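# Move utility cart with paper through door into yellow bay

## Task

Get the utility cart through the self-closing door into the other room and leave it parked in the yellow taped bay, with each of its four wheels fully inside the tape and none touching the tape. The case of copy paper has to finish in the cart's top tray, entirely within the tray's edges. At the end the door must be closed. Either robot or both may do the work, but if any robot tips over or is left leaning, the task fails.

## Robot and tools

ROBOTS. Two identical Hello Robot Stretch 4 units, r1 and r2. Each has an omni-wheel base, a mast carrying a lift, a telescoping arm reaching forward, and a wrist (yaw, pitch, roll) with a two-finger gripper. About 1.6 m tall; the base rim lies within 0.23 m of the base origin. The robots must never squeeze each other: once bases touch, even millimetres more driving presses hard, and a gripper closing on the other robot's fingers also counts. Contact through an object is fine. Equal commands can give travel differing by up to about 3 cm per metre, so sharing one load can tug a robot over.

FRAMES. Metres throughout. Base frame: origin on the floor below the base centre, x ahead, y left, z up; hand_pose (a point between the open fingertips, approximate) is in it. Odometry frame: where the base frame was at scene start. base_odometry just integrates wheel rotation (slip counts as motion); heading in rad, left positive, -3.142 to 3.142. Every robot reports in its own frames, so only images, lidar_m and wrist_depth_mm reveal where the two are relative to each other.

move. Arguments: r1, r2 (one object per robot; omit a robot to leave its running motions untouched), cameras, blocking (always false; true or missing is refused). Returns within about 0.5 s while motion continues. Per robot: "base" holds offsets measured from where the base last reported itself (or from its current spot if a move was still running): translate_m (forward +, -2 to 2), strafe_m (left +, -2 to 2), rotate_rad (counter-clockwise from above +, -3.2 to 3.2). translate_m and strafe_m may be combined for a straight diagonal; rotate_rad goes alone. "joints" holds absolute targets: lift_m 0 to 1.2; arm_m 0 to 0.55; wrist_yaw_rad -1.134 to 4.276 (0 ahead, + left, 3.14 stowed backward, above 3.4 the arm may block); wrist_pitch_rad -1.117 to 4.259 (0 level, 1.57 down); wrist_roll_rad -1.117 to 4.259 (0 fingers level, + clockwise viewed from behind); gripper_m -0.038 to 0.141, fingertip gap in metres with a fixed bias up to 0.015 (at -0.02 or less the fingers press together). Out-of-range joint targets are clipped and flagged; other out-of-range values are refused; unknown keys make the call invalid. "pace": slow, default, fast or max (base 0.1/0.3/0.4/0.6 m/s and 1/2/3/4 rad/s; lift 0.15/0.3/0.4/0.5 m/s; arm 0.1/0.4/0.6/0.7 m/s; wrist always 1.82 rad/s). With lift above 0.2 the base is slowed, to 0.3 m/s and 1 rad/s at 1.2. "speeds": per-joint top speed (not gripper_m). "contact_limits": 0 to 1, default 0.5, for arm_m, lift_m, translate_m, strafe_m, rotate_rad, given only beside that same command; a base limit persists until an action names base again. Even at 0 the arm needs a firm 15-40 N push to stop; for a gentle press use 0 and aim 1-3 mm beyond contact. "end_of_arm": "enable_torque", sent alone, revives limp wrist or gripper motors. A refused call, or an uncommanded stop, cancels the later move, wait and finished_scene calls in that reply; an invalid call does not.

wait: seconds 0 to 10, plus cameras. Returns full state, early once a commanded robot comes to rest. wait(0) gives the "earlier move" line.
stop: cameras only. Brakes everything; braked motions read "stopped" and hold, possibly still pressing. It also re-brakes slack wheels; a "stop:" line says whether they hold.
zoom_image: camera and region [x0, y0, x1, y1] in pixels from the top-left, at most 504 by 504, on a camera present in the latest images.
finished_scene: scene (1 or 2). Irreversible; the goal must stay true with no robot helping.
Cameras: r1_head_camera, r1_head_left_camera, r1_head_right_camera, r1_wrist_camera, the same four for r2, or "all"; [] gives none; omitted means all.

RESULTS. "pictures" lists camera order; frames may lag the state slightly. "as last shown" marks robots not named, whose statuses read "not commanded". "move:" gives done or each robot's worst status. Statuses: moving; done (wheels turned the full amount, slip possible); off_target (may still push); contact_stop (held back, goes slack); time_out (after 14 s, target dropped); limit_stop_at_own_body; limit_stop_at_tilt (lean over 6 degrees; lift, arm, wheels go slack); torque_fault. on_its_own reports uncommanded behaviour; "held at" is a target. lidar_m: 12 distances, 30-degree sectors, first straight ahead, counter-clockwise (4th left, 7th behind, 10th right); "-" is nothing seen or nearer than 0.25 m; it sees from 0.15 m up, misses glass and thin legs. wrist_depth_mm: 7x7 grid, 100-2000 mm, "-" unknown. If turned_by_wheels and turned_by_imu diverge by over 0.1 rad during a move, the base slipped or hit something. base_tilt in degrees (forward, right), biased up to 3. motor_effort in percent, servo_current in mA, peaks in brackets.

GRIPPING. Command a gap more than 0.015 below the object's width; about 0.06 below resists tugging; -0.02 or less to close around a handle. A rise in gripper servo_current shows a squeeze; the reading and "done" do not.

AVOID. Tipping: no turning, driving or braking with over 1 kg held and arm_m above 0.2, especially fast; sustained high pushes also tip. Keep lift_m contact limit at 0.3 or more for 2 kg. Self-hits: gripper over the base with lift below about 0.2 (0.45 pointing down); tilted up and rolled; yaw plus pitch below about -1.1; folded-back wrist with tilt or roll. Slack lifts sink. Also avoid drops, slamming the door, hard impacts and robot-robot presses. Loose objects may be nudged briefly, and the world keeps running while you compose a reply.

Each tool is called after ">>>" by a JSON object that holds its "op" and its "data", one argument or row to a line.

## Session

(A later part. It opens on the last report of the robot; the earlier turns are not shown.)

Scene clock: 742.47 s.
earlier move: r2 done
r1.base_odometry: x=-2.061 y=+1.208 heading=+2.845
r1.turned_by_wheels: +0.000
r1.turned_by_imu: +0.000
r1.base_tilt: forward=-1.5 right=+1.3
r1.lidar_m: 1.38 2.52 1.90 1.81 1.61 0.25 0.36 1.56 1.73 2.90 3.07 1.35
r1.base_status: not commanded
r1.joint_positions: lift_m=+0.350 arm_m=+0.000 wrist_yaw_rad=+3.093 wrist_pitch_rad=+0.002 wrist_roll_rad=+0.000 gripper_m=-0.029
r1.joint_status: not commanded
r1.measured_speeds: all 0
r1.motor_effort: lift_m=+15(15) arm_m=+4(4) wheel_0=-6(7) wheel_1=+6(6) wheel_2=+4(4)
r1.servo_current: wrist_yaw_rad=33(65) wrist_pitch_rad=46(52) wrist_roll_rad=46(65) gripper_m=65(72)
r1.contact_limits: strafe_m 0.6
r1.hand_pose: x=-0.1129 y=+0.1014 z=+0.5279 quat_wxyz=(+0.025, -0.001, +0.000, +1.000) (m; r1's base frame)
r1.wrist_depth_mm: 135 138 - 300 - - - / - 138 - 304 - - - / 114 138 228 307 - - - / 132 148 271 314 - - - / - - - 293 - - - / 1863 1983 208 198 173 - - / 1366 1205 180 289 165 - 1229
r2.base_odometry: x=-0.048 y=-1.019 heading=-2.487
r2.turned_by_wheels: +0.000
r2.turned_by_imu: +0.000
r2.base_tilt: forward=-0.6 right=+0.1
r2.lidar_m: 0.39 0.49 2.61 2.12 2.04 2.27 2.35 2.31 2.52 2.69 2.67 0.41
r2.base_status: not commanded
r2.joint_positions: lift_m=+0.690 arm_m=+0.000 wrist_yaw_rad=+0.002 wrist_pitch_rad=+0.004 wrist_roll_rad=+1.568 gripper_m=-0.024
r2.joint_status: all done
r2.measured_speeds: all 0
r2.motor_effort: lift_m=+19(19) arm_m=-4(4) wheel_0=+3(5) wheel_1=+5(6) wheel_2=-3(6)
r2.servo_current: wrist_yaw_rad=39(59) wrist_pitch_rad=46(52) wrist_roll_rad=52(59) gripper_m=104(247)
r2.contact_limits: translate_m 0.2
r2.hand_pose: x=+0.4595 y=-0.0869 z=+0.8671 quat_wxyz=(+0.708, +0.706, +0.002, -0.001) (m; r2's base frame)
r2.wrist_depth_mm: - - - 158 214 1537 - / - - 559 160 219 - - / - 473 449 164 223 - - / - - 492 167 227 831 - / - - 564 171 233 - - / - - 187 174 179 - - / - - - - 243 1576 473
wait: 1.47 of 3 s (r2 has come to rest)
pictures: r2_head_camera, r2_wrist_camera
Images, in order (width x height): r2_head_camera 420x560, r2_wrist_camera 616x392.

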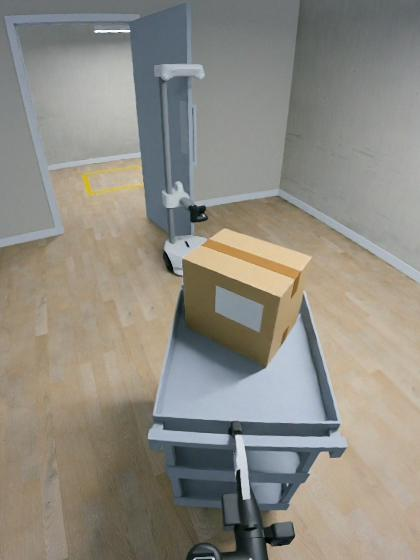

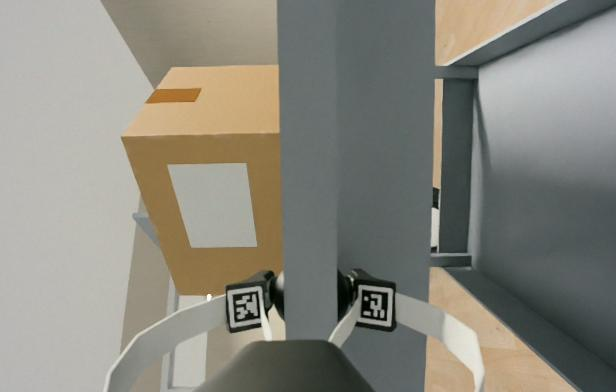

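>>> {"op": "move", "data": {
  "blocking": false,
  "r2": {"base":{"strafe_m":0.18},"pace":"slow","contact_limits":{"strafe_m":0.8}},
  "cameras": []
}}

>>> {"op": "wait", "data": {
  "seconds": 3,
  "cameras": []
}}

>>> {"op": "move", "data": {
  "blocking": false,
  "r2": {"base":{"rotate_rad":-0.35},"pace":"slow","contact_limits":{"rotate_rad":0.8}},
  "cameras": ["r2_head_camera"]
}}

>>> {"op": "wait", "data": {
  "seconds": 2,
  "cameras": ["r2_head_camera"]
}}

>>> {"op": "move", "data": {
  "blocking": false,
  "r2": {"base":{"strafe_m":0.32},"pace":"slow","contact_limits":{"strafe_m":0.8}},
  "cameras": []
}}

>>> {"op": "wait", "data": {
  "seconds": 4.5,
  "cameras": ["r2_head_camera"]
}}

Scene clock: 751.17 s.
move: r2 moving
r1: as last shown
r1.lidar_m: 1.37 2.51 1.86 1.81 1.61 0.25 0.35 1.57 1.73 2.91 3.06 1.32
r1.motor_effort: lift_m=+15(15) arm_m=+4(4) wheel_0=-5(6) wheel_1=+6(6) wheel_2=+4(4)
r1.servo_current: wrist_yaw_rad=33(65) wrist_pitch_rad=46(52) wrist_roll_rad=65(65) gripper_m=59(65)
r1.contact_limits: strafe_m 0.6
r1.wrist_depth_mm: 136 138 - 303 - - - / - 138 - 306 - - - / 114 138 228 306 - - - / 132 148 270 312 - - - / - - - 291 - - - / 1921 1983 209 198 173 - - / 1336 1205 180 290 165 - 1205
r2.base_odometry: x=-0.040 y=-1.031 heading=-2.488
r2.turned_by_wheels: +0.000
r2.turned_by_imu: +0.000
r2.base_tilt: forward=-0.7 right=+0.1
r2.lidar_m: 0.40 3.50 2.59 2.09 2.05 2.25 2.34 2.32 2.57 2.72 2.67 0.40
r2.base_status: strafe_m moving
r2.joint_positions: lift_m=+0.690 arm_m=+0.000 wrist_yaw_rad=-0.003 wrist_pitch_rad=+0.004 wrist_roll_rad=+1.568 gripper_m=-0.024
r2.joint_status: not commanded
r2.measured_speeds: translate_m=+0.000 strafe_m=+0.056 rotate_rad=+0.000 lift_m=+0.000 arm_m=+0.000 wrist_yaw_rad=-0.021 wrist_pitch_rad=+0.000 wrist_roll_rad=+0.000
r2.motor_effort: lift_m=+19(19) arm_m=-4(4) wheel_0=-10(11) wheel_1=+8(9) wheel_2=+0(2)
r2.servo_current: wrist_yaw_rad=39(59) wrist_pitch_rad=46(46) wrist_roll_rad=39(65) gripper_m=111(111)
r2.contact_limits: strafe_m 0.8
r2.hand_pose: x=+0.4591 y=-0.0882 z=+0.8671 quat_wxyz=(+0.708, +0.706, +0.000, -0.002) (m; r2's base frame)
r2.wrist_depth_mm: - - - 159 216 1618 - / - - 559 161 221 - - / - 480 452 165 224 - - / - - 496 168 229 831 - / - - 559 171 232 - - / - - 187 175 179 - - / - - - - 240 1537 480
pictures: none
No camera images: "cameras" was empty.

Scene clock: 753.60 s.
earlier move: r2 done
r1.base_odometry: x=-2.061 y=+1.208 heading=+2.845
r1.turned_by_wheels: +0.000
r1.turned_by_imu: +0.000
r1.base_tilt: forward=-1.5 right=+1.3
r1.lidar_m: 1.42 2.52 1.88 1.82 1.63 0.25 0.37 1.56 1.75 2.93 3.07 1.34
r1.base_status: not commanded
r1.joint_positions: lift_m=+0.350 arm_m=+0.000 wrist_yaw_rad=+3.093 wrist_pitch_rad=+0.002 wrist_roll_rad=+0.000 gripper_m=-0.029
r1.joint_status: not commanded
r1.measured_speeds: all 0
r1.motor_effort: lift_m=+15(15) arm_m=+4(4) wheel_0=-5(7) wheel_1=+6(6) wheel_2=+4(4)
r1.servo_current: wrist_yaw_rad=46(72) wrist_pitch_rad=46(52) wrist_roll_rad=39(78) gripper_m=65(65)
r1.contact_limits: strafe_m 0.6
r1.hand_pose: x=-0.1129 y=+0.1014 z=+0.5279 quat_wxyz=(+0.025, -0.001, +0.000, +1.000) (m; r1's base frame)
r1.wrist_depth_mm: 136 137 - 301 - - - / - 138 - 306 - - - / 114 138 227 307 - - - / 132 148 271 310 - - - / - - - 293 - - - / 1863 1983 208 198 173 - - / 1366 1229 180 289 165 - 1229
r2.base_odometry: x=+0.061 y=-1.162 heading=-2.487
r2.turned_by_wheels: +0.000
r2.turned_by_imu: +0.001
r2.base_tilt: forward=-0.6 right=+0.1
r2.lidar_m: 0.42 3.42 2.41 1.90 1.88 2.04 2.40 2.38 2.60 2.87 0.42 0.38
r2.base_status: done
r2.joint_positions: lift_m=+0.690 arm_m=+0.000 wrist_yaw_rad=-0.004 wrist_pitch_rad=+0.006 wrist_roll_rad=+1.568 gripper_m=-0.024
r2.joint_status: not commanded
r2.measured_speeds: all 0
r2.motor_effort: lift_m=+19(19) arm_m=-4(4) wheel_0=-5(14) wheel_1=+5(9) wheel_2=-1(2)
r2.servo_current: wrist_yaw_rad=59(59) wrist_pitch_rad=39(52) wrist_roll_rad=39(65) gripper_m=98(111)
r2.contact_limits: strafe_m 0.8
r2.hand_pose: x=+0.4589 y=-0.0886 z=+0.8664 quat_wxyz=(+0.708, +0.706, +0.001, -0.004) (m; r2's base frame)
r2.wrist_depth_mm: - 427 421 121 175 - - / - 413 407 126 185 - - / - 512 477 135 196 - - / - - 580 145 211 - - / - - - 154 225 1708 - / - - 185 165 177 1464 480 / - - - - - 1618 1160
wait: 2.43 of 3 s (r2 has come to rest)
pictures: none
No camera images: "cameras" was empty.

Scene clock: 754.10 s.
move: r2 moving
r1: as last shown
r1.lidar_m: 1.44 2.55 1.88 1.79 1.61 0.25 0.37 1.58 1.76 2.91 3.05 1.35
r1.motor_effort: lift_m=+15(15) arm_m=+4(4) wheel_0=-6(6) wheel_1=+6(6) wheel_2=+4(4)
r1.servo_current: wrist_yaw_rad=46(65) wrist_pitch_rad=46(46) wrist_roll_rad=65(65) gripper_m=65(65)
r1.contact_limits: strafe_m 0.6
r1.wrist_depth_mm: 136 138 - 300 - - - / - 138 - 304 - - - / 114 138 227 310 - - - / 132 148 271 310 - - - / - - - 293 - - - / 1983 1921 210 198 172 - - / 1366 1255 180 289 164 - 1255
r2.base_odometry: x=+0.061 y=-1.162 heading=-2.612
r2.turned_by_wheels: -0.124
r2.turned_by_imu: -0.121
r2.base_tilt: forward=-0.6 right=+0.1
r2.lidar_m: 0.41 3.39 2.66 1.98 1.88 1.96 2.46 2.38 2.51 2.93 2.83 0.41
r2.base_status: rotate_rad moving
r2.joint_positions: lift_m=+0.690 arm_m=+0.000 wrist_yaw_rad=+0.005 wrist_pitch_rad=+0.006 wrist_roll_rad=+1.568 gripper_m=-0.024
r2.joint_status: not commanded
r2.measured_speeds: translate_m=+0.001 strafe_m=+0.000 rotate_rad=-0.492 lift_m=+0.000 arm_m=+0.000 wrist_yaw_rad=+0.000 wrist_pitch_rad=+0.002 wrist_roll_rad=+0.000
r2.motor_effort: lift_m=+19(19) arm_m=-4(4) wheel_0=+10(13) wheel_1=+7(9) wheel_2=+12(12)
r2.servo_current: wrist_yaw_rad=39(59) wrist_pitch_rad=52(52) wrist_roll_rad=39(65) gripper_m=91(98)
r2.contact_limits: rotate_rad 0.8
r2.hand_pose: x=+0.4598 y=-0.0859 z=+0.8663 quat_wxyz=(+0.708, +0.706, +0.004, +0.000) (m; r2's base frame)
r2.wrist_depth_mm: - - 539 136 191 - - / - 449 430 142 200 - - / - 462 449 148 208 - - / - - 525 155 217 - - / - - 627 162 227 - - / - - 186 170 178 1464 492 / - - - - - 1537 1118
pictures: r2_head_camera
Images, in order (width x height): r2_head_camera 420x560.

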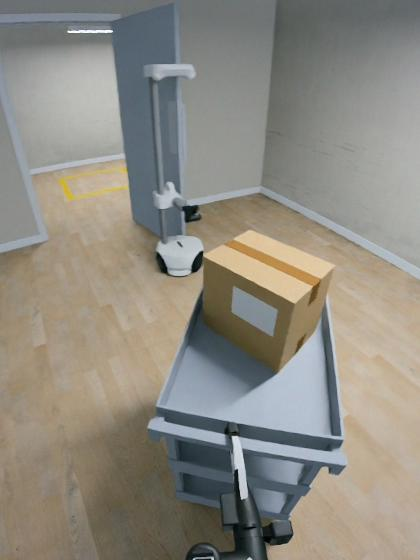

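Scene clock: 755.07 s.
earlier move: r2 done
r1.base_odometry: x=-2.061 y=+1.208 heading=+2.845
r1.turned_by_wheels: +0.000
r1.turned_by_imu: +0.000
r1.base_tilt: forward=-1.6 right=+1.3
r1.lidar_m: 1.43 2.53 1.86 1.82 1.64 0.25 0.36 1.58 1.74 2.90 3.04 1.37
r1.base_status: not commanded
r1.joint_positions: lift_m=+0.350 arm_m=+0.000 wrist_yaw_rad=+3.093 wrist_pitch_rad=+0.002 wrist_roll_rad=+0.000 gripper_m=-0.029
r1.joint_status: not commanded
r1.measured_speeds: all 0
r1.motor_effort: lift_m=+15(15) arm_m=+4(4) wheel_0=-6(7) wheel_1=+6(6) wheel_2=+4(4)
r1.servo_current: wrist_yaw_rad=33(65) wrist_pitch_rad=46(46) wrist_roll_rad=65(72) gripper_m=59(65)
r1.contact_limits: strafe_m 0.6
r1.hand_pose: x=-0.1129 y=+0.1014 z=+0.5279 quat_wxyz=(+0.025, -0.001, +0.000, +1.000) (m; r1's base frame)
r1.wrist_depth_mm: 136 138 - 301 - - - / - 138 - 307 - - - / 114 138 227 306 - - - / 132 148 271 312 - - - / - - - 290 - - - / 1921 1983 208 198 173 - - / 1366 1229 180 290 164 - 1205
r2.base_odometry: x=+0.061 y=-1.162 heading=-2.836
r2.turned_by_wheels: -0.224
r2.turned_by_imu: -0.218
r2.base_tilt: forward=-0.6 right=+0.0
r2.lidar_m: 0.36 0.36 3.45 2.15 1.89 1.90 2.31 2.37 2.39 2.87 2.84 0.46
r2.base_status: done
r2.joint_positions: lift_m=+0.690 arm_m=+0.000 wrist_yaw_rad=+0.003 wrist_pitch_rad=+0.006 wrist_roll_rad=+1.568 gripper_m=-0.024
r2.joint_status: not commanded
r2.measured_speeds: all 0
r2.motor_effort: lift_m=+19(19) arm_m=-4(4) wheel_0=+6(13) wheel_1=+5(9) wheel_2=+4(13)
r2.servo_current: wrist_yaw_rad=52(59) wrist_pitch_rad=46(52) wrist_roll_rad=46(65) gripper_m=91(98)
r2.contact_limits: rotate_rad 0.8
r2.hand_pose: x=+0.4596 y=-0.0866 z=+0.8663 quat_wxyz=(+0.708, +0.706, +0.003, -0.001) (m; r2's base frame)
r2.wrist_depth_mm: - - - 195 262 1661 1138 / - - - 190 253 1618 500 / - - - 185 247 809 - / - - 469 180 240 842 - / - - 484 177 235 820 - / - - 185 171 178 - - / - - 554 - 226 - -
wait: 0.97 of 2 s (r2 has come to rest)
pictures: r2_head_camera
Images, in order (width x height): r2_head_camera 420x560.

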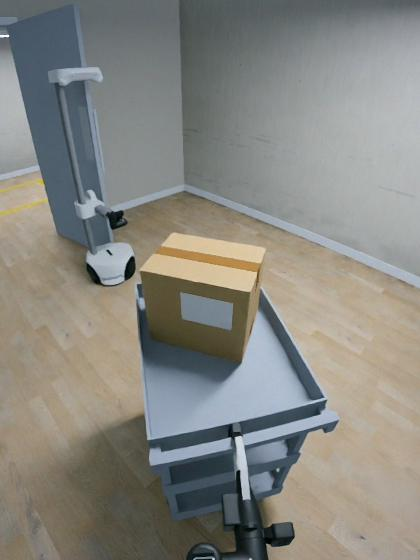

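Scene clock: 755.57 s.
move: r2 moving
r1: as last shown
r1.lidar_m: 1.42 2.53 1.89 1.82 1.61 0.25 0.38 1.59 1.74 2.91 3.07 1.38
r1.servo_current: wrist_yaw_rad=59(59) wrist_pitch_rad=46(46) wrist_roll_rad=33(65) gripper_m=59(65)
r1.contact_limits: strafe_m 0.6
r1.wrist_depth_mm: 135 138 - 301 - - - / - 138 - 304 - - - / 114 138 227 309 - - - / 132 148 271 310 - - - / - - - 293 - - - / 1863 1863 208 198 173 - - / 1397 1205 180 289 164 - 1205
r2.base_odometry: x=+0.065 y=-1.176 heading=-2.836
r2.turned_by_wheels: +0.000
r2.turned_by_imu: +0.000
r2.base_tilt: forward=-0.7 right=+0.1
r2.lidar_m: 0.35 2.24 3.43 2.14 1.91 1.88 2.31 2.37 2.43 2.86 2.83 0.44
r2.base_status: strafe_m moving
r2.joint_positions: lift_m=+0.690 arm_m=+0.000 wrist_yaw_rad=+0.000 wrist_pitch_rad=+0.006 wrist_roll_rad=+1.568 gripper_m=-0.024
r2.joint_status: not commanded
r2.measured_speeds: translate_m=+0.000 strafe_m=+0.057 rotate_rad=+0.000 lift_m=+0.000 arm_m=+0.000 wrist_yaw_rad=-0.008 wrist_pitch_rad=+0.000 wrist_roll_rad=+0.000
r2.motor_effort: lift_m=+19(19) arm_m=-4(4) wheel_0=-9(13) wheel_1=+9(10) wheel_2=-1(3)
r2.servo_current: wrist_yaw_rad=52(59) wrist_pitch_rad=46(52) wrist_roll_rad=46(52) gripper_m=91(98)
r2.contact_limits: strafe_m 0.8
r2.hand_pose: x=+0.4593 y=-0.0874 z=+0.8663 quat_wxyz=(+0.708, +0.706, +0.002, -0.002) (m; r2's base frame)
r2.wrist_depth_mm: - - - 195 262 1618 1205 / - - - 191 254 1661 504 / - - - 185 247 798 - / - - 469 180 241 809 - / - - 492 177 236 831 - / - - 186 172 179 - - / - - 554 - 225 - -
pictures: none
No camera images: "cameras" was empty.

Scene clock: 759.40 s.
earlier move: r2 done
r1.base_odometry: x=-2.061 y=+1.208 heading=+2.845
r1.turned_by_wheels: +0.000
r1.turned_by_imu: +0.000
r1.base_tilt: forward=-1.6 right=+1.3
r1.lidar_m: 1.47 2.51 1.88 1.82 1.62 0.25 0.35 1.60 1.73 2.91 3.07 1.33
r1.base_status: not commanded
r1.joint_positions: lift_m=+0.350 arm_m=+0.000 wrist_yaw_rad=+3.093 wrist_pitch_rad=+0.002 wrist_roll_rad=+0.000 gripper_m=-0.029
r1.joint_status: not commanded
r1.measured_speeds: all 0
r1.motor_effort: lift_m=+15(15) arm_m=+4(4) wheel_0=-6(7) wheel_1=+6(6) wheel_2=+4(4)
r1.servo_current: wrist_yaw_rad=65(72) wrist_pitch_rad=39(52) wrist_roll_rad=65(65) gripper_m=59(72)
r1.contact_limits: strafe_m 0.6
r1.hand_pose: x=-0.1129 y=+0.1014 z=+0.5279 quat_wxyz=(+0.025, -0.001, +0.000, +1.000) (m; r1's base frame)
r1.wrist_depth_mm: 136 138 - 303 - - - / - 138 - 304 - - - / 114 138 226 309 - - - / 132 148 271 312 - - - / - - - 291 - - - / 1921 1983 209 198 173 - - / 1366 1255 179 287 164 - 1229
r2.base_odometry: x=+0.157 y=-1.467 heading=-2.836
r2.turned_by_wheels: +0.000
r2.turned_by_imu: +0.000
r2.base_tilt: forward=-0.7 right=+0.1
r2.lidar_m: 0.41 2.35 3.06 1.88 1.67 1.68 2.02 2.58 2.62 3.12 3.09 0.41
r2.base_status: done
r2.joint_positions: lift_m=+0.690 arm_m=+0.000 wrist_yaw_rad=-0.003 wrist_pitch_rad=+0.006 wrist_roll_rad=+1.568 gripper_m=-0.024
r2.joint_status: not commanded
r2.measured_speeds: all 0
r2.motor_effort: lift_m=+19(19) arm_m=-4(4) wheel_0=-4(13) wheel_1=+4(10) wheel_2=+0(3)
r2.servo_current: wrist_yaw_rad=52(59) wrist_pitch_rad=46(59) wrist_roll_rad=59(65) gripper_m=91(104)
r2.contact_limits: strafe_m 0.8
r2.hand_pose: x=+0.4590 y=-0.0883 z=+0.8663 quat_wxyz=(+0.708, +0.706, +0.001, -0.003) (m; r2's base frame)
r2.wrist_depth_mm: - - 517 133 189 - - / - 433 421 139 198 - - / - 469 455 146 208 - - / - - 530 154 217 - - / - - - 161 226 - - / - - 185 169 179 1576 508 / - - - - - 1756 1160
wait: 3.83 of 4.5 s (r2 has come to rest)
pictures: r2_head_camera
Images, in order (width x height): r2_head_camera 420x560.

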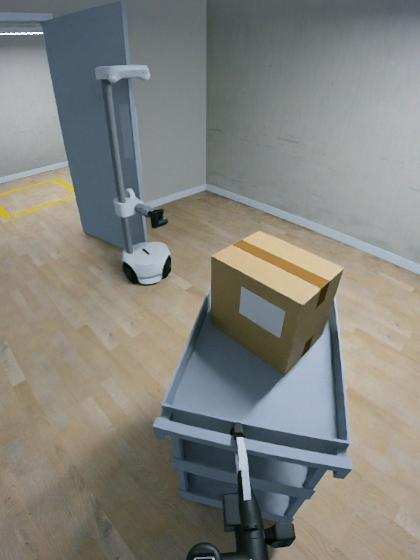

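>>> {"op": "move", "data": {
  "blocking": false,
  "r2": {"base":{"rotate_rad":-0.46},"pace":"slow","contact_limits":{"rotate_rad":0.8}},
  "cameras": []
}}

>>> {"op": "wait", "data": {
  "seconds": 2,
  "cameras": []
}}

>>> {"op": "move", "data": {
  "blocking": false,
  "r2": {"base":{"strafe_m":0.42},"pace":"slow","contact_limits":{"strafe_m":0.8}},
  "cameras": []
}}

>>> {"op": "wait", "data": {
  "seconds": 6,
  "cameras": ["r2_head_camera"]
}}

>>> {"op": "move", "data": {
  "blocking": false,
  "r2": {"base":{"rotate_rad":-0.46},"pace":"slow","contact_limits":{"rotate_rad":0.8}},
  "cameras": []
}}

>>> {"op": "wait", "data": {
  "seconds": 2,
  "cameras": []
}}

>>> {"op": "move", "data": {
  "blocking": false,
  "r2": {"base":{"strafe_m":0.42},"pace":"slow","contact_limits":{"strafe_m":0.8}},
  "cameras": []
}}

>>> {"op": "wait", "data": {
  "seconds": 6,
  "cameras": ["r2_head_camera","r1_head_camera"]
}}

Scene clock: 770.30 s.
move: r2 moving
r1: as last shown
r1.base_tilt: forward=-1.5 right=+1.3
r1.lidar_m: 1.44 2.53 1.87 1.82 1.63 0.25 0.39 1.57 1.73 2.90 3.08 1.30
r1.servo_current: wrist_yaw_rad=46(59) wrist_pitch_rad=33(46) wrist_roll_rad=46(59) gripper_m=59(72)
r1.contact_limits: strafe_m 0.6
r1.wrist_depth_mm: 136 138 - 301 - - - / - 138 - 304 - - - / 114 138 228 307 - - - / 132 148 270 310 - - - / - - - 293 - - - / 1863 1983 211 198 173 - - / 1366 1205 179 289 165 - 1255
r2.base_odometry: x=+0.157 y=-1.467 heading=-2.961
r2.turned_by_wheels: -0.125
r2.turned_by_imu: -0.120
r2.base_tilt: forward=-0.6 right=+0.1
r2.lidar_m: 0.41 0.42 3.20 2.02 1.70 1.66 1.84 2.59 2.58 2.92 3.09 0.43
r2.base_status: rotate_rad moving
r2.joint_positions: lift_m=+0.690 arm_m=+0.000 wrist_yaw_rad=+0.005 wrist_pitch_rad=+0.006 wrist_roll_rad=+1.568 gripper_m=-0.024
r2.joint_status: not commanded
r2.measured_speeds: translate_m=+0.001 strafe_m=+0.000 rotate_rad=-0.495 lift_m=+0.000 arm_m=+0.000 wrist_yaw_rad=+0.000 wrist_pitch_rad=+0.000 wrist_roll_rad=+0.000
r2.motor_effort: lift_m=+19(19) arm_m=-4(4) wheel_0=+7(12) wheel_1=+8(9) wheel_2=+14(14)
r2.servo_current: wrist_yaw_rad=52(52) wrist_pitch_rad=46(52) wrist_roll_rad=39(52) gripper_m=91(91)
r2.contact_limits: rotate_rad 0.8
r2.hand_pose: x=+0.4597 y=-0.0860 z=+0.8663 quat_wxyz=(+0.708, +0.706, +0.004, +0.000) (m; r2's base frame)
r2.wrist_depth_mm: - - - 151 207 691 - / - - 512 155 213 788 - / - 449 442 158 218 809 - / - - 500 163 224 831 - / - - 569 168 229 - - / - - 185 171 177 549 - / - - - - 241 1537 484
pictures: none
No camera images: "cameras" was empty.

Scene clock: 771.43 s.
earlier move: r2 done
r1.base_odometry: x=-2.061 y=+1.208 heading=+2.845
r1.turned_by_wheels: +0.000
r1.turned_by_imu: +0.000
r1.base_tilt: forward=-1.6 right=+1.3
r1.lidar_m: 1.54 2.51 1.89 1.81 1.61 0.25 0.36 1.58 1.74 2.90 3.07 1.42
r1.base_status: not commanded
r1.joint_positions: lift_m=+0.350 arm_m=+0.000 wrist_yaw_rad=+3.093 wrist_pitch_rad=+0.002 wrist_roll_rad=+0.000 gripper_m=-0.029
r1.joint_status: not commanded
r1.measured_speeds: all 0
r1.motor_effort: lift_m=+15(15) arm_m=+4(4) wheel_0=-6(7) wheel_1=+6(6) wheel_2=+4(4)
r1.servo_current: wrist_yaw_rad=46(72) wrist_pitch_rad=46(46) wrist_roll_rad=46(59) gripper_m=59(72)
r1.contact_limits: strafe_m 0.6
r1.hand_pose: x=-0.1129 y=+0.1014 z=+0.5279 quat_wxyz=(+0.025, -0.001, +0.000, +1.000) (m; r1's base frame)
r1.wrist_depth_mm: 135 138 - 301 - - - / - 138 - 304 - - - / 114 138 227 309 - - - / 132 148 270 312 - - - / - - - 291 - - - / 1983 - 209 197 172 - - / 1366 1229 180 289 164 - 1229
r2.base_odometry: x=+0.157 y=-1.467 heading=+2.988
r2.turned_by_wheels: -0.334
r2.turned_by_imu: -0.325
r2.base_tilt: forward=-0.7 right=+0.0
r2.lidar_m: 0.32 0.35 3.20 2.74 1.81 1.65 1.70 2.13 2.57 2.64 3.28 0.46
r2.base_status: done
r2.joint_positions: lift_m=+0.690 arm_m=+0.000 wrist_yaw_rad=-0.001 wrist_pitch_rad=+0.006 wrist_roll_rad=+1.569 gripper_m=-0.024
r2.joint_status: not commanded
r2.measured_speeds: all 0
r2.motor_effort: lift_m=+19(19) arm_m=-4(5) wheel_0=+5(12) wheel_1=+6(9) wheel_2=+4(14)
r2.servo_current: wrist_yaw_rad=46(59) wrist_pitch_rad=39(52) wrist_roll_rad=46(59) gripper_m=85(98)
r2.contact_limits: rotate_rad 0.8
r2.hand_pose: x=+0.4592 y=-0.0877 z=+0.8663 quat_wxyz=(+0.708, +0.706, +0.002, -0.003) (m; r2's base frame)
r2.wrist_depth_mm: - - - 293 336 1308 1042 / - - - 234 314 1576 1138 / - - - 214 285 1661 496 / - - - 198 259 778 - / - - 500 184 242 842 - / - - 185 168 179 - - / - - 473 - 215 - -
wait: 1.13 of 2 s (r2 has come to rest)
pictures: none
No camera images: "cameras" was empty.

Scene clock: 771.93 s.
move: r2 moving
r1: as last shown
r1.lidar_m: 1.52 2.50 1.88 1.82 1.63 0.25 0.35 1.60 1.75 2.91 3.05 1.40
r1.servo_current: wrist_yaw_rad=46(65) wrist_pitch_rad=39(46) wrist_roll_rad=39(72) gripper_m=59(65)
r1.contact_limits: strafe_m 0.6
r1.wrist_depth_mm: 136 138 - 301 - - - / - 138 - 306 - - - / 114 138 229 309 - - - / 132 148 270 312 - - - / - - - 293 - - - / 1921 1921 208 198 172 - - / 1366 1182 180 289 164 - 1255
r2.base_odometry: x=+0.155 y=-1.481 heading=+2.988
r2.turned_by_wheels: +0.000
r2.turned_by_imu: +0.000
r2.base_tilt: forward=-0.7 right=+0.1
r2.lidar_m: 0.30 0.37 3.20 2.78 1.85 1.63 1.69 2.12 2.60 2.63 3.30 0.46
r2.base_status: strafe_m moving
r2.joint_positions: lift_m=+0.690 arm_m=+0.000 wrist_yaw_rad=-0.001 wrist_pitch_rad=+0.006 wrist_roll_rad=+1.569 gripper_m=-0.024
r2.joint_status: not commanded
r2.measured_speeds: translate_m=+0.000 strafe_m=+0.056 rotate_rad=+0.003 lift_m=+0.000 arm_m=+0.000 wrist_yaw_rad=+0.000 wrist_pitch_rad=+0.000 wrist_roll_rad=+0.000
r2.motor_effort: lift_m=+19(19) arm_m=-4(5) wheel_0=-12(12) wheel_1=+7(9) wheel_2=-1(4)
r2.servo_current: wrist_yaw_rad=46(52) wrist_pitch_rad=46(52) wrist_roll_rad=46(52) gripper_m=91(91)
r2.contact_limits: strafe_m 0.8
r2.hand_pose: x=+0.4592 y=-0.0877 z=+0.8663 quat_wxyz=(+0.708, +0.706, +0.002, -0.003) (m; r2's base frame)
r2.wrist_depth_mm: - - - 294 334 1308 1025 / - - - 232 310 1537 1160 / - - - 213 282 1618 496 / - - - 197 258 759 - / - - 480 184 240 842 - / - - 185 168 179 - - / - - 477 - 215 - -
pictures: none
No camera images: "cameras" was empty.

Scene clock: 776.77 s.
earlier move: r2 done
r1.base_odometry: x=-2.061 y=+1.208 heading=+2.845
r1.turned_by_wheels: +0.000
r1.turned_by_imu: +0.000
r1.base_tilt: forward=-1.5 right=+1.3
r1.lidar_m: 1.47 2.54 1.88 1.82 1.62 0.25 0.36 1.59 1.77 2.91 1.98 1.26
r1.base_status: not commanded
r1.joint_positions: lift_m=+0.350 arm_m=+0.000 wrist_yaw_rad=+3.093 wrist_pitch_rad=+0.002 wrist_roll_rad=+0.000 gripper_m=-0.029
r1.joint_status: not commanded
r1.measured_speeds: all 0
r1.motor_effort: lift_m=+15(15) arm_m=+4(4) wheel_0=-6(7) wheel_1=+6(6) wheel_2=+4(4)
r1.servo_current: wrist_yaw_rad=39(72) wrist_pitch_rad=39(52) wrist_roll_rad=59(72) gripper_m=65(72)
r1.contact_limits: strafe_m 0.6
r1.hand_pose: x=-0.1129 y=+0.1014 z=+0.5279 quat_wxyz=(+0.025, -0.001, +0.000, +1.000) (m; r1's base frame)
r1.wrist_depth_mm: 135 138 - 300 - - - / - 138 - 306 - - - / 114 138 227 306 - - - / 132 148 272 312 - - - / - - - 291 - - - / 1921 1921 210 198 173 - - / 1397 1205 179 289 165 - 1255
r2.base_odometry: x=+0.093 y=-1.882 heading=+2.988
r2.turned_by_wheels: +0.000
r2.turned_by_imu: -0.001
r2.base_tilt: forward=-0.6 right=+0.1
r2.lidar_m: 0.41 1.94 2.81 2.55 1.63 1.48 1.53 1.91 2.98 3.03 3.50 0.42
r2.base_status: done
r2.joint_positions: lift_m=+0.690 arm_m=+0.000 wrist_yaw_rad=-0.003 wrist_pitch_rad=+0.006 wrist_roll_rad=+1.569 gripper_m=-0.024
r2.joint_status: not commanded
r2.measured_speeds: all 0
r2.motor_effort: lift_m=+19(19) arm_m=-4(5) wheel_0=-4(12) wheel_1=+4(9) wheel_2=+0(4)
r2.servo_current: wrist_yaw_rad=39(65) wrist_pitch_rad=52(59) wrist_roll_rad=39(65) gripper_m=85(98)
r2.contact_limits: strafe_m 0.8
r2.hand_pose: x=+0.4591 y=-0.0883 z=+0.8663 quat_wxyz=(+0.708, +0.706, +0.001, -0.003) (m; r2's base frame)
r2.wrist_depth_mm: - - - 153 210 1430 - / - - 535 156 216 809 - / - 455 452 160 219 798 - / - - 492 163 224 820 - / - - 559 168 229 - - / - - 186 171 178 569 - / - - - - - 1576 466
wait: 4.83 of 6 s (r2 has come to rest)
pictures: r2_head_camera
Images, in order (width x height): r2_head_camera 420x560.

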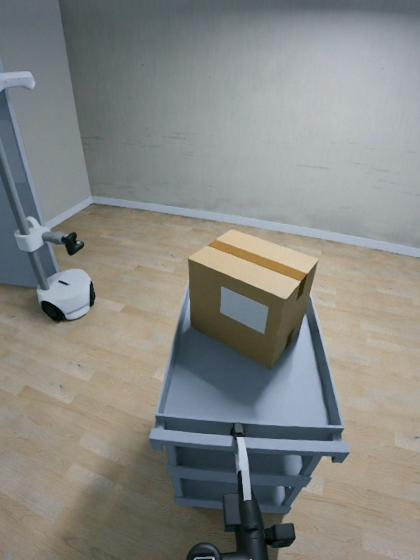

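Scene clock: 777.27 s.
move: r2 moving
r1: as last shown
r1.base_tilt: forward=-1.6 right=+1.3
r1.lidar_m: 1.49 2.52 1.89 1.80 1.62 0.25 0.36 1.59 1.73 2.92 1.98 1.27
r1.servo_current: wrist_yaw_rad=46(65) wrist_pitch_rad=46(46) wrist_roll_rad=65(65) gripper_m=65(65)
r1.contact_limits: strafe_m 0.6
r1.wrist_depth_mm: 136 137 - 303 - - - / - 138 - 304 - - - / 114 138 227 309 - - - / 132 148 271 310 - - - / - - - 293 - - - / 1983 1921 208 198 173 - - / 1366 1205 180 290 164 - 1255
r2.base_odometry: x=+0.093 y=-1.882 heading=+2.864
r2.turned_by_wheels: -0.124
r2.turned_by_imu: -0.120
r2.base_tilt: forward=-0.6 right=+0.1
r2.lidar_m: 0.40 0.41 2.81 2.82 1.78 1.51 1.53 1.73 2.97 2.98 3.46 0.44
r2.base_status: rotate_rad moving
r2.joint_positions: lift_m=+0.690 arm_m=+0.000 wrist_yaw_rad=+0.005 wrist_pitch_rad=+0.006 wrist_roll_rad=+1.569 gripper_m=-0.024
r2.joint_status: not commanded
r2.measured_speeds: translate_m=+0.000 strafe_m=-0.001 rotate_rad=-0.487 lift_m=+0.000 arm_m=+0.000 wrist_yaw_rad=+0.000 wrist_pitch_rad=+0.000 wrist_roll_rad=+0.000
r2.motor_effort: lift_m=+19(19) arm_m=-4(4) wheel_0=+8(9) wheel_1=+9(9) wheel_2=+15(15)
r2.servo_current: wrist_yaw_rad=46(59) wrist_pitch_rad=46(52) wrist_roll_rad=39(59) gripper_m=91(91)
r2.contact_limits: rotate_rad 0.8
r2.hand_pose: x=+0.4598 y=-0.0860 z=+0.8663 quat_wxyz=(+0.708, +0.706, +0.004, +0.000) (m; r2's base frame)
r2.wrist_depth_mm: - - - 170 230 1618 1138 / - - - 170 231 820 - / - - 508 171 232 842 - / - 488 469 231 233 842 - / - - 517 171 233 854 - / - - 186 172 178 - - / - - - - 234 1576 -
pictures: none
No camera images: "cameras" was empty.

Scene clock: 778.40 s.
earlier move: r2 done
r1.base_odometry: x=-2.061 y=+1.208 heading=+2.845
r1.turned_by_wheels: +0.000
r1.turned_by_imu: +0.000
r1.base_tilt: forward=-1.6 right=+1.3
r1.lidar_m: 1.55 2.55 1.89 1.82 1.62 0.25 0.39 1.57 1.74 2.91 1.98 1.36
r1.base_status: not commanded
r1.joint_positions: lift_m=+0.350 arm_m=+0.000 wrist_yaw_rad=+3.093 wrist_pitch_rad=+0.002 wrist_roll_rad=+0.000 gripper_m=-0.029
r1.joint_status: not commanded
r1.measured_speeds: all 0
r1.motor_effort: lift_m=+15(15) arm_m=+4(4) wheel_0=-6(7) wheel_1=+6(6) wheel_2=+4(4)
r1.servo_current: wrist_yaw_rad=52(72) wrist_pitch_rad=26(52) wrist_roll_rad=46(65) gripper_m=72(72)
r1.contact_limits: strafe_m 0.6
r1.hand_pose: x=-0.1129 y=+0.1014 z=+0.5279 quat_wxyz=(+0.025, -0.001, +0.000, +1.000) (m; r1's base frame)
r1.wrist_depth_mm: 135 137 - 301 - - - / - 138 - 306 - - - / 114 138 228 307 - - - / 132 148 271 310 - - - / - - - 293 - - - / 1921 1983 209 198 172 - - / 1366 1205 179 290 164 - 1229
r2.base_odometry: x=+0.093 y=-1.882 heading=+2.529
r2.turned_by_wheels: -0.335
r2.turned_by_imu: -0.325
r2.base_tilt: forward=-0.7 right=+0.1
r2.lidar_m: 0.29 0.34 1.95 2.83 2.35 1.60 1.50 1.56 2.01 2.95 3.06 0.49
r2.base_status: done
r2.joint_positions: lift_m=+0.690 arm_m=+0.000 wrist_yaw_rad=-0.002 wrist_pitch_rad=+0.006 wrist_roll_rad=+1.569 gripper_m=-0.024
r2.joint_status: not commanded
r2.measured_speeds: all 0
r2.motor_effort: lift_m=+19(19) arm_m=-5(5) wheel_0=+4(12) wheel_1=+5(9) wheel_2=+3(15)
r2.servo_current: wrist_yaw_rad=46(59) wrist_pitch_rad=46(52) wrist_roll_rad=59(59) gripper_m=91(98)
r2.contact_limits: rotate_rad 0.8
r2.hand_pose: x=+0.4591 y=-0.0881 z=+0.8663 quat_wxyz=(+0.708, +0.706, +0.001, -0.003) (m; r2's base frame)
r2.wrist_depth_mm: - - - 309 - 1618 1138 / - - - 325 364 368 368 / - - - 232 309 1618 480 / - - - 208 272 1756 - / - - - 187 243 778 - / - 500 184 165 178 - - / - 452 449 - 210 - -
wait: 1.13 of 2 s (r2 has come to rest)
pictures: none
No camera images: "cameras" was empty.

Scene clock: 778.90 s.
move: r2 moving
r1: as last shown
r1.base_tilt: forward=-1.5 right=+1.3
r1.lidar_m: 1.56 2.52 1.88 1.82 1.62 0.25 0.35 1.58 1.77 2.89 1.96 1.31
r1.motor_effort: lift_m=+15(15) arm_m=+4(4) wheel_0=-6(6) wheel_1=+6(6) wheel_2=+4(4)
r1.servo_current: wrist_yaw_rad=39(65) wrist_pitch_rad=39(52) wrist_roll_rad=59(59) gripper_m=65(72)
r1.contact_limits: strafe_m 0.6
r1.wrist_depth_mm: 136 137 - 301 - - - / - 138 - 306 - - - / 114 138 227 307 - - - / 132 148 271 312 - - - / - - - 293 - - - / 1983 1983 208 198 173 - - / 1336 1205 180 289 164 - 1229
r2.base_odometry: x=+0.085 y=-1.894 heading=+2.529
r2.turned_by_wheels: +0.000
r2.turned_by_imu: +0.000
r2.base_tilt: forward=-0.7 right=+0.1
r2.lidar_m: 0.30 0.34 1.95 2.81 2.31 1.62 1.52 1.56 1.98 2.98 3.05 0.49
r2.base_status: strafe_m moving
r2.joint_positions: lift_m=+0.690 arm_m=+0.000 wrist_yaw_rad=-0.002 wrist_pitch_rad=+0.006 wrist_roll_rad=+1.569 gripper_m=-0.024
r2.joint_status: not commanded
r2.measured_speeds: translate_m=+0.000 strafe_m=+0.056 rotate_rad=+0.000 lift_m=+0.000 arm_m=+0.000 wrist_yaw_rad=+0.000 wrist_pitch_rad=+0.000 wrist_roll_rad=+0.000
r2.motor_effort: lift_m=+19(19) arm_m=-4(5) wheel_0=-12(12) wheel_1=+7(10) wheel_2=-1(2)
r2.servo_current: wrist_yaw_rad=39(59) wrist_pitch_rad=46(52) wrist_roll_rad=46(65) gripper_m=91(98)
r2.contact_limits: strafe_m 0.8
r2.hand_pose: x=+0.4591 y=-0.0881 z=+0.8663 quat_wxyz=(+0.708, +0.706, +0.001, -0.003) (m; r2's base frame)
r2.wrist_depth_mm: - - - 303 - 1576 1138 / - - - 320 357 370 370 / - - - 224 306 1708 488 / - - - 205 270 1808 - / - - - 187 246 750 - / - 477 185 166 179 - - / - 452 452 - 211 - -
pictures: none
No camera images: "cameras" was empty.

Scene clock: 783.73 s.
earlier move: r2 done
r1.base_odometry: x=-2.061 y=+1.208 heading=+2.845
r1.turned_by_wheels: +0.000
r1.turned_by_imu: +0.000
r1.base_tilt: forward=-1.6 right=+1.3
r1.lidar_m: 1.32 2.53 1.88 1.80 1.65 0.25 0.35 1.59 1.71 2.90 1.61 1.19
r1.base_status: not commanded
r1.joint_positions: lift_m=+0.350 arm_m=+0.000 wrist_yaw_rad=+3.093 wrist_pitch_rad=+0.002 wrist_roll_rad=+0.000 gripper_m=-0.029
r1.joint_status: not commanded
r1.measured_speeds: all 0
r1.motor_effort: lift_m=+15(15) arm_m=+4(4) wheel_0=-6(7) wheel_1=+6(6) wheel_2=+4(4)
r1.servo_current: wrist_yaw_rad=59(65) wrist_pitch_rad=39(52) wrist_roll_rad=46(72) gripper_m=65(72)
r1.contact_limits: strafe_m 0.6
r1.hand_pose: x=-0.1129 y=+0.1014 z=+0.5279 quat_wxyz=(+0.025, -0.001, +0.000, +1.000) (m; r1's base frame)
r1.wrist_depth_mm: 135 138 - 300 - - - / - 138 - 304 - - - / 114 138 228 307 - - - / 132 148 271 310 - - - / - - - 293 - - - / 1921 1921 208 198 172 - - / 1366 1229 180 291 165 - 1229
r2.base_odometry: x=-0.148 y=-2.225 heading=+2.529
r2.turned_by_wheels: +0.000
r2.turned_by_imu: -0.001
r2.base_tilt: forward=-0.7 right=+0.1
r2.lidar_m: 0.37 0.39 1.65 2.37 2.35 1.64 1.53 1.57 2.03 3.38 3.47 0.42
r2.base_status: done
r2.joint_positions: lift_m=+0.690 arm_m=+0.000 wrist_yaw_rad=-0.003 wrist_pitch_rad=+0.006 wrist_roll_rad=+1.569 gripper_m=-0.024
r2.joint_status: not commanded
r2.measured_speeds: all 0
r2.motor_effort: lift_m=+19(19) arm_m=-4(5) wheel_0=-5(15) wheel_1=+3(10) wheel_2=+0(2)
r2.servo_current: wrist_yaw_rad=33(65) wrist_pitch_rad=46(52) wrist_roll_rad=46(65) gripper_m=85(98)
r2.contact_limits: strafe_m 0.8
r2.hand_pose: x=+0.4590 y=-0.0884 z=+0.8663 quat_wxyz=(+0.708, +0.706, +0.001, -0.003) (m; r2's base frame)
r2.wrist_depth_mm: - - - 171 233 1618 1138 / - - - 172 232 798 - / - - 517 172 232 809 - / - 480 466 232 232 831 - / - - 517 172 232 831 - / - - 185 171 178 - - / - - - - 233 1537 -
wait: 4.83 of 6 s (r2 has come to rest)
pictures: r1_head_camera, r2_head_camera
Images, in order (width x height): r1_head_camera 420x560, r2_head_camera 420x560.

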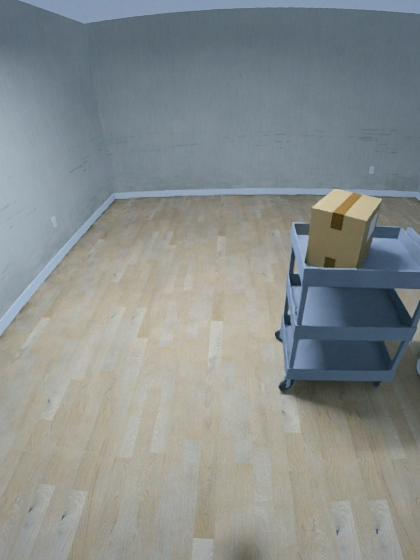

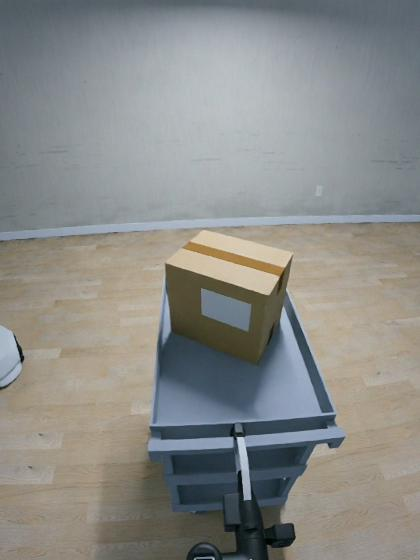

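>>> {"op": "move", "data": {
  "blocking": false,
  "r2": {"base":{"rotate_rad":-0.47},"pace":"slow","contact_limits":{"rotate_rad":0.8}},
  "cameras": []
}}

>>> {"op": "wait", "data": {
  "seconds": 2,
  "cameras": []
}}

>>> {"op": "move", "data": {
  "blocking": false,
  "r2": {"base":{"strafe_m":0.42},"pace":"slow","contact_limits":{"strafe_m":0.8}},
  "cameras": []
}}

>>> {"op": "wait", "data": {
  "seconds": 6,
  "cameras": ["r2_head_camera","r1_head_camera","r2_head_left_camera"]
}}

>>> {"op": "move", "data": {
  "blocking": false,
  "r2": {"base":{"rotate_rad":-0.47},"pace":"slow","contact_limits":{"rotate_rad":0.8}},
  "cameras": []
}}

>>> {"op": "wait", "data": {
  "seconds": 2,
  "cameras": ["r2_head_camera","r1_head_camera","r2_head_left_camera"]
}}

Scene clock: 794.40 s.
move: r2 moving
r1: as last shown
r1.lidar_m: 1.37 2.54 1.88 1.81 1.63 0.25 0.37 1.58 1.75 2.88 1.61 1.21
r1.motor_effort: lift_m=+15(15) arm_m=+4(4) wheel_0=-6(6) wheel_1=+6(6) wheel_2=+4(4)
r1.servo_current: wrist_yaw_rad=39(65) wrist_pitch_rad=39(46) wrist_roll_rad=52(59) gripper_m=65(65)
r1.contact_limits: strafe_m 0.6
r1.wrist_depth_mm: 135 138 - 301 - - - / - 138 - 304 - - - / 114 139 229 309 - - - / 132 148 270 312 - - - / - - - 293 - - - / 1921 1921 209 198 172 - - / 1366 1205 180 289 164 - 1229
r2.base_odometry: x=-0.148 y=-2.225 heading=+2.405
r2.turned_by_wheels: -0.124
r2.turned_by_imu: -0.120
r2.base_tilt: forward=-0.6 right=+0.1
r2.lidar_m: 0.37 0.37 1.64 2.42 2.43 1.74 1.53 1.54 1.88 3.40 3.41 0.42
r2.base_status: rotate_rad moving
r2.joint_positions: lift_m=+0.690 arm_m=+0.000 wrist_yaw_rad=+0.006 wrist_pitch_rad=+0.006 wrist_roll_rad=+1.569 gripper_m=-0.024
r2.joint_status: not commanded
r2.measured_speeds: translate_m=-0.002 strafe_m=-0.001 rotate_rad=-0.485 lift_m=+0.000 arm_m=+0.000 wrist_yaw_rad=+0.000 wrist_pitch_rad=+0.000 wrist_roll_rad=+0.000
r2.motor_effort: lift_m=+19(19) arm_m=-5(5) wheel_0=+12(12) wheel_1=+8(8) wheel_2=+15(15)
r2.servo_current: wrist_yaw_rad=52(59) wrist_pitch_rad=46(46) wrist_roll_rad=39(59) gripper_m=91(91)
r2.contact_limits: rotate_rad 0.8
r2.hand_pose: x=+0.4598 y=-0.0858 z=+0.8663 quat_wxyz=(+0.708, +0.706, +0.004, +0.000) (m; r2's base frame)
r2.wrist_depth_mm: - - - 190 256 1618 1138 / - - - 187 250 1661 496 / - - - 183 245 788 - / - - 469 180 240 842 - / - - 492 177 236 831 - / - - 186 172 179 - - / - - 574 - 228 - -
pictures: none
No camera images: "cameras" was empty.

Scene clock: 795.57 s.
earlier move: r2 done
r1.base_odometry: x=-2.061 y=+1.208 heading=+2.845
r1.turned_by_wheels: +0.000
r1.turned_by_imu: +0.000
r1.base_tilt: forward=-1.6 right=+1.3
r1.lidar_m: 1.61 2.53 1.86 1.80 1.62 0.25 0.34 1.60 1.77 2.89 1.60 1.25
r1.base_status: not commanded
r1.joint_positions: lift_m=+0.350 arm_m=+0.000 wrist_yaw_rad=+3.093 wrist_pitch_rad=+0.002 wrist_roll_rad=+0.000 gripper_m=-0.029
r1.joint_status: not commanded
r1.measured_speeds: all 0
r1.motor_effort: lift_m=+15(15) arm_m=+4(4) wheel_0=-6(7) wheel_1=+6(6) wheel_2=+4(4)
r1.servo_current: wrist_yaw_rad=39(78) wrist_pitch_rad=39(52) wrist_roll_rad=33(65) gripper_m=52(65)
r1.contact_limits: strafe_m 0.6
r1.hand_pose: x=-0.1129 y=+0.1014 z=+0.5279 quat_wxyz=(+0.025, -0.001, +0.000, +1.000) (m; r1's base frame)
r1.wrist_depth_mm: 136 138 - 301 - - - / - 138 - 306 - - - / 114 138 227 307 - - - / 132 148 272 312 - - - / - - - 293 - - - / 1983 1983 209 198 173 - - / 1366 1229 180 290 164 - 1229
r2.base_odometry: x=-0.148 y=-2.225 heading=+2.060
r2.turned_by_wheels: -0.345
r2.turned_by_imu: -0.335
r2.base_tilt: forward=-0.7 right=+0.1
r2.lidar_m: 0.25 0.33 1.62 1.70 2.41 2.23 1.60 1.54 1.60 2.14 3.40 0.51
r2.base_status: done
r2.joint_positions: lift_m=+0.690 arm_m=+0.000 wrist_yaw_rad=-0.004 wrist_pitch_rad=+0.006 wrist_roll_rad=+1.569 gripper_m=-0.024
r2.joint_status: not commanded
r2.measured_speeds: all 0
r2.motor_effort: lift_m=+19(19) arm_m=-4(5) wheel_0=+3(15) wheel_1=+5(8) wheel_2=+3(16)
r2.servo_current: wrist_yaw_rad=46(59) wrist_pitch_rad=46(52) wrist_roll_rad=52(59) gripper_m=85(98)
r2.contact_limits: rotate_rad 0.8
r2.hand_pose: x=+0.4590 y=-0.0886 z=+0.8663 quat_wxyz=(+0.708, +0.706, +0.001, -0.004) (m; r2's base frame)
r2.wrist_depth_mm: - - - - - 1618 1160 / - - - 342 - 1537 1160 / - - - 257 373 1464 430 / - - - 211 296 1708 500 / - - - 185 251 1863 - / - - 186 160 179 691 - / - 430 430 - 205 - -
wait: 1.17 of 2 s (r2 has come to rest)
pictures: none
No camera images: "cameras" was empty.

Scene clock: 796.07 s.
move: r2 moving
r1: as last shown
r1.lidar_m: 1.64 2.49 1.87 1.80 1.62 0.25 0.38 1.58 1.76 2.91 1.60 1.24
r1.servo_current: wrist_yaw_rad=33(59) wrist_pitch_rad=39(46) wrist_roll_rad=46(59) gripper_m=59(65)
r1.contact_limits: strafe_m 0.6
r1.wrist_depth_mm: 136 138 - 300 - - - / - 138 - 306 - - - / 114 138 228 307 - - - / 132 148 271 312 - - - / - - - 291 - - - / 1983 1983 208 198 173 - - / 1336 1229 180 290 165 - 1229
r2.base_odometry: x=-0.161 y=-2.232 heading=+2.060
r2.turned_by_wheels: +0.000
r2.turned_by_imu: +0.000
r2.base_tilt: forward=-0.6 right=+0.1
r2.lidar_m: 0.28 0.30 1.62 1.68 2.39 2.27 1.62 1.54 1.57 2.17 3.40 0.47
r2.base_status: strafe_m moving
r2.joint_positions: lift_m=+0.690 arm_m=+0.000 wrist_yaw_rad=-0.004 wrist_pitch_rad=+0.006 wrist_roll_rad=+1.569 gripper_m=-0.024
r2.joint_status: not commanded
r2.measured_speeds: translate_m=+0.000 strafe_m=+0.056 rotate_rad=-0.001 lift_m=+0.000 arm_m=+0.000 wrist_yaw_rad=+0.000 wrist_pitch_rad=+0.000 wrist_roll_rad=+0.000
r2.motor_effort: lift_m=+19(19) arm_m=-5(5) wheel_0=-6(11) wheel_1=+8(10) wheel_2=+0(2)
r2.servo_current: wrist_yaw_rad=46(59) wrist_pitch_rad=52(52) wrist_roll_rad=46(59) gripper_m=91(91)
r2.contact_limits: strafe_m 0.8
r2.hand_pose: x=+0.4590 y=-0.0886 z=+0.8663 quat_wxyz=(+0.708, +0.706, +0.001, -0.004) (m; r2's base frame)
r2.wrist_depth_mm: - - - - - 1618 1160 / - - - 345 - 1537 1138 / - - - 254 379 1430 433 / - - - 211 293 1708 500 / - - - 184 251 1661 - / - - 185 164 180 691 - / - 436 430 - 205 - -
pictures: none
No camera images: "cameras" was empty.

Scene clock: 800.90 s.
earlier move: r2 done
r1.base_odometry: x=-2.061 y=+1.208 heading=+2.845
r1.turned_by_wheels: +0.000
r1.turned_by_imu: +0.000
r1.base_tilt: forward=-1.5 right=+1.3
r1.lidar_m: 1.19 2.50 1.89 1.81 1.61 0.25 0.35 1.59 1.76 2.90 1.23 1.16
r1.base_status: not commanded
r1.joint_positions: lift_m=+0.350 arm_m=+0.000 wrist_yaw_rad=+3.093 wrist_pitch_rad=+0.002 wrist_roll_rad=+0.000 gripper_m=-0.029
r1.joint_status: not commanded
r1.measured_speeds: all 0
r1.motor_effort: lift_m=+15(15) arm_m=+4(4) wheel_0=-5(7) wheel_1=+6(6) wheel_2=+4(4)
r1.servo_current: wrist_yaw_rad=39(78) wrist_pitch_rad=46(59) wrist_roll_rad=59(72) gripper_m=59(72)
r1.contact_limits: strafe_m 0.6
r1.hand_pose: x=-0.1129 y=+0.1014 z=+0.5279 quat_wxyz=(+0.025, -0.001, +0.000, +1.000) (m; r1's base frame)
r1.wrist_depth_mm: 136 137 - 301 - - - / - 138 - 306 - - - / 114 138 228 306 - - - / 132 148 271 312 - - - / - - - 293 - - - / 1921 1921 209 198 173 - - / 1366 1205 179 289 164 - 1229
r2.base_odometry: x=-0.519 y=-2.423 heading=+2.060
r2.turned_by_wheels: +0.000
r2.turned_by_imu: -0.001
r2.base_tilt: forward=-0.6 right=+0.1
r2.lidar_m: 0.36 0.39 1.24 1.35 2.04 2.14 1.86 1.74 1.82 2.43 3.76 0.43
r2.base_status: done
r2.joint_positions: lift_m=+0.690 arm_m=+0.000 wrist_yaw_rad=-0.004 wrist_pitch_rad=+0.006 wrist_roll_rad=+1.569 gripper_m=-0.024
r2.joint_status: not commanded
r2.measured_speeds: all 0
r2.motor_effort: lift_m=+19(19) arm_m=-5(5) wheel_0=-4(15) wheel_1=+3(10) wheel_2=+0(2)
r2.servo_current: wrist_yaw_rad=52(65) wrist_pitch_rad=46(59) wrist_roll_rad=46(65) gripper_m=91(98)
r2.contact_limits: strafe_m 0.8
r2.hand_pose: x=+0.4590 y=-0.0886 z=+0.8663 quat_wxyz=(+0.708, +0.706, +0.001, -0.004) (m; r2's base frame)
r2.wrist_depth_mm: - - - 190 256 1661 1160 / - - - 187 250 1661 500 / - - - 182 244 768 - / - - 469 179 238 831 - / - - 488 176 235 820 - / - - 185 171 179 - - / - - - - 226 - -
wait: 4.83 of 6 s (r2 has come to rest)
pictures: r1_head_camera, r2_head_camera, r2_head_left_camera
Images, in order (width x height): r1_head_camera 420x560, r2_head_camera 420x560, r2_head_left_camera 420x672.

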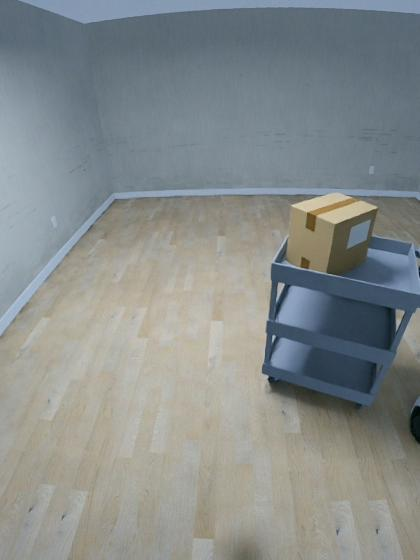

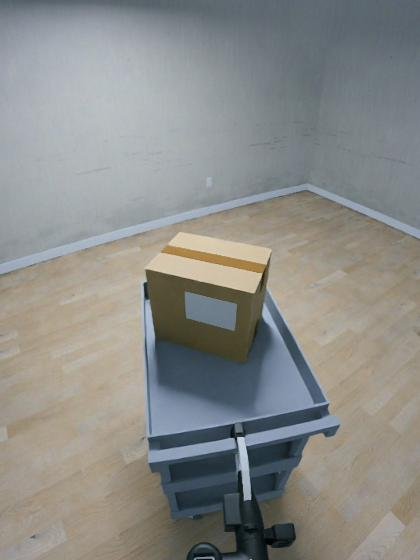

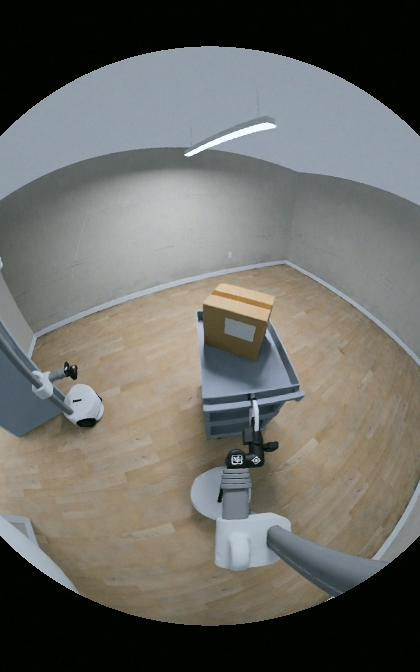

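Scene clock: 801.40 s.
move: r2 moving
r1: as last shown
r1.lidar_m: 1.19 2.52 1.89 1.81 1.63 0.25 0.36 1.58 1.77 2.92 1.23 1.17
r1.motor_effort: lift_m=+15(15) arm_m=+4(4) wheel_0=-6(6) wheel_1=+6(6) wheel_2=+4(4)
r1.servo_current: wrist_yaw_rad=46(65) wrist_pitch_rad=39(46) wrist_roll_rad=46(59) gripper_m=59(72)
r1.contact_limits: strafe_m 0.6
r1.wrist_depth_mm: 136 138 - 300 - - - / - 138 - 304 - - - / 114 138 228 307 - - - / 132 148 270 310 - - - / - - - 293 - - - / 1921 1921 210 198 173 - - / 1336 1205 179 289 164 - 1229
r2.base_odometry: x=-0.519 y=-2.422 heading=+1.936
r2.turned_by_wheels: -0.124
r2.turned_by_imu: -0.120
r2.base_tilt: forward=-0.6 right=+0.1
r2.lidar_m: 0.35 0.37 1.22 1.23 2.03 2.08 1.93 1.75 1.78 2.24 3.75 0.47
r2.base_status: rotate_rad moving
r2.joint_positions: lift_m=+0.690 arm_m=+0.000 wrist_yaw_rad=+0.008 wrist_pitch_rad=+0.006 wrist_roll_rad=+1.569 gripper_m=-0.024
r2.joint_status: not commanded
r2.measured_speeds: translate_m=-0.001 strafe_m=-0.001 rotate_rad=-0.491 lift_m=+0.000 arm_m=+0.000 wrist_yaw_rad=+0.009 wrist_pitch_rad=+0.000 wrist_roll_rad=+0.000
r2.motor_effort: lift_m=+19(19) arm_m=-5(5) wheel_0=+8(10) wheel_1=+6(8) wheel_2=+16(17)
r2.servo_current: wrist_yaw_rad=59(59) wrist_pitch_rad=52(59) wrist_roll_rad=46(59) gripper_m=91(91)
r2.contact_limits: rotate_rad 0.8
r2.hand_pose: x=+0.4600 y=-0.0852 z=+0.8663 quat_wxyz=(+0.708, +0.706, +0.005, +0.001) (m; r2's base frame)
r2.wrist_depth_mm: - - - 210 279 1336 1025 / - - - 201 268 1708 512 / - - - 192 256 1618 - / - - 549 185 248 820 - / - - 473 181 239 831 - / - - 186 172 179 - - / - - 525 - 224 - -
pictures: none
No camera images: "cameras" was empty.

Scene clock: 802.57 s.
earlier move: r2 done
r1.base_odometry: x=-2.061 y=+1.208 heading=+2.845
r1.turned_by_wheels: +0.000
r1.turned_by_imu: +0.000
r1.base_tilt: forward=-1.6 right=+1.3
r1.lidar_m: 4.60 2.49 1.88 1.81 1.64 0.25 0.38 1.58 1.72 2.91 1.24 1.19
r1.base_status: not commanded
r1.joint_positions: lift_m=+0.350 arm_m=+0.000 wrist_yaw_rad=+3.093 wrist_pitch_rad=+0.002 wrist_roll_rad=+0.000 gripper_m=-0.029
r1.joint_status: not commanded
r1.measured_speeds: all 0
r1.motor_effort: lift_m=+15(15) arm_m=+4(4) wheel_0=-6(7) wheel_1=+6(6) wheel_2=+4(4)
r1.servo_current: wrist_yaw_rad=46(65) wrist_pitch_rad=39(52) wrist_roll_rad=33(65) gripper_m=65(72)
r1.contact_limits: strafe_m 0.6
r1.hand_pose: x=-0.1129 y=+0.1014 z=+0.5279 quat_wxyz=(+0.025, -0.001, +0.000, +1.000) (m; r1's base frame)
r1.wrist_depth_mm: 136 138 - 303 - - - / - 138 - 304 - - - / 114 138 227 309 - - - / 132 148 272 310 - - - / - - - 294 - - - / 1921 1983 209 198 173 - - / 1366 1182 179 289 165 - 1255
r2.base_odometry: x=-0.519 y=-2.423 heading=+1.591
r2.turned_by_wheels: -0.345
r2.turned_by_imu: -0.335
r2.base_tilt: forward=-0.7 right=+0.1
r2.lidar_m: 0.26 0.32 2.99 1.24 1.81 2.02 2.19 1.81 1.74 1.86 2.62 0.52
r2.base_status: done
r2.joint_positions: lift_m=+0.690 arm_m=+0.000 wrist_yaw_rad=-0.005 wrist_pitch_rad=+0.006 wrist_roll_rad=+1.569 gripper_m=-0.024
r2.joint_status: not commanded
r2.measured_speeds: all 0
r2.motor_effort: lift_m=+19(19) arm_m=-4(5) wheel_0=+4(12) wheel_1=+4(10) wheel_2=+3(17)
r2.servo_current: wrist_yaw_rad=39(65) wrist_pitch_rad=46(59) wrist_roll_rad=46(59) gripper_m=85(91)
r2.contact_limits: rotate_rad 0.8
r2.hand_pose: x=+0.4589 y=-0.0888 z=+0.8663 quat_wxyz=(+0.708, +0.706, +0.001, -0.004) (m; r2's base frame)
r2.wrist_depth_mm: - - - - - 1618 1138 / - - - 364 - 1661 1138 / - - - 353 397 397 399 / - - - 220 314 1661 477 / - - - 191 257 1708 549 / - - 185 160 180 640 - / - - 415 - 202 - -
wait: 1.17 of 2 s (r2 has come to rest)
pictures: r1_head_camera, r2_head_camera, r2_head_left_camera
Images, in order (width x height): r1_head_camera 420x560, r2_head_camera 420x560, r2_head_left_camera 420x672.

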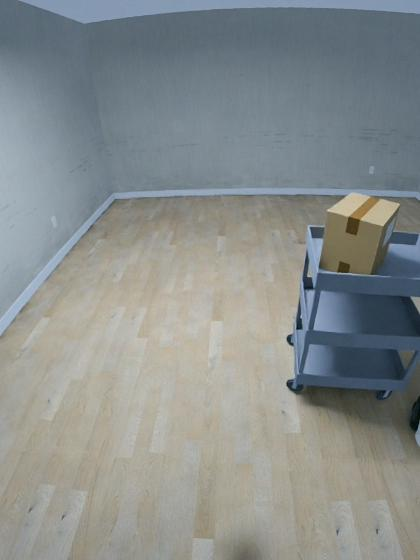

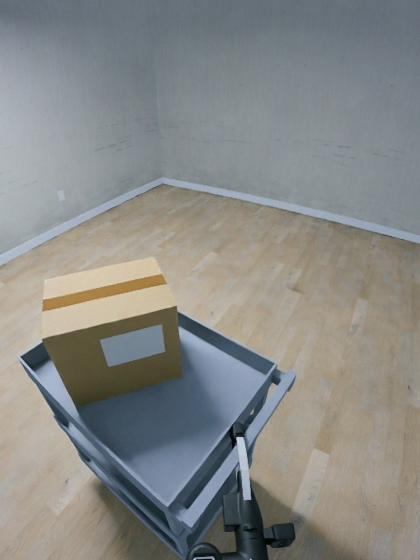

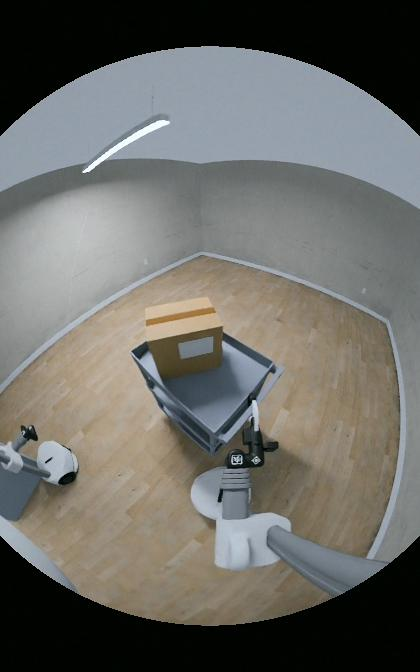

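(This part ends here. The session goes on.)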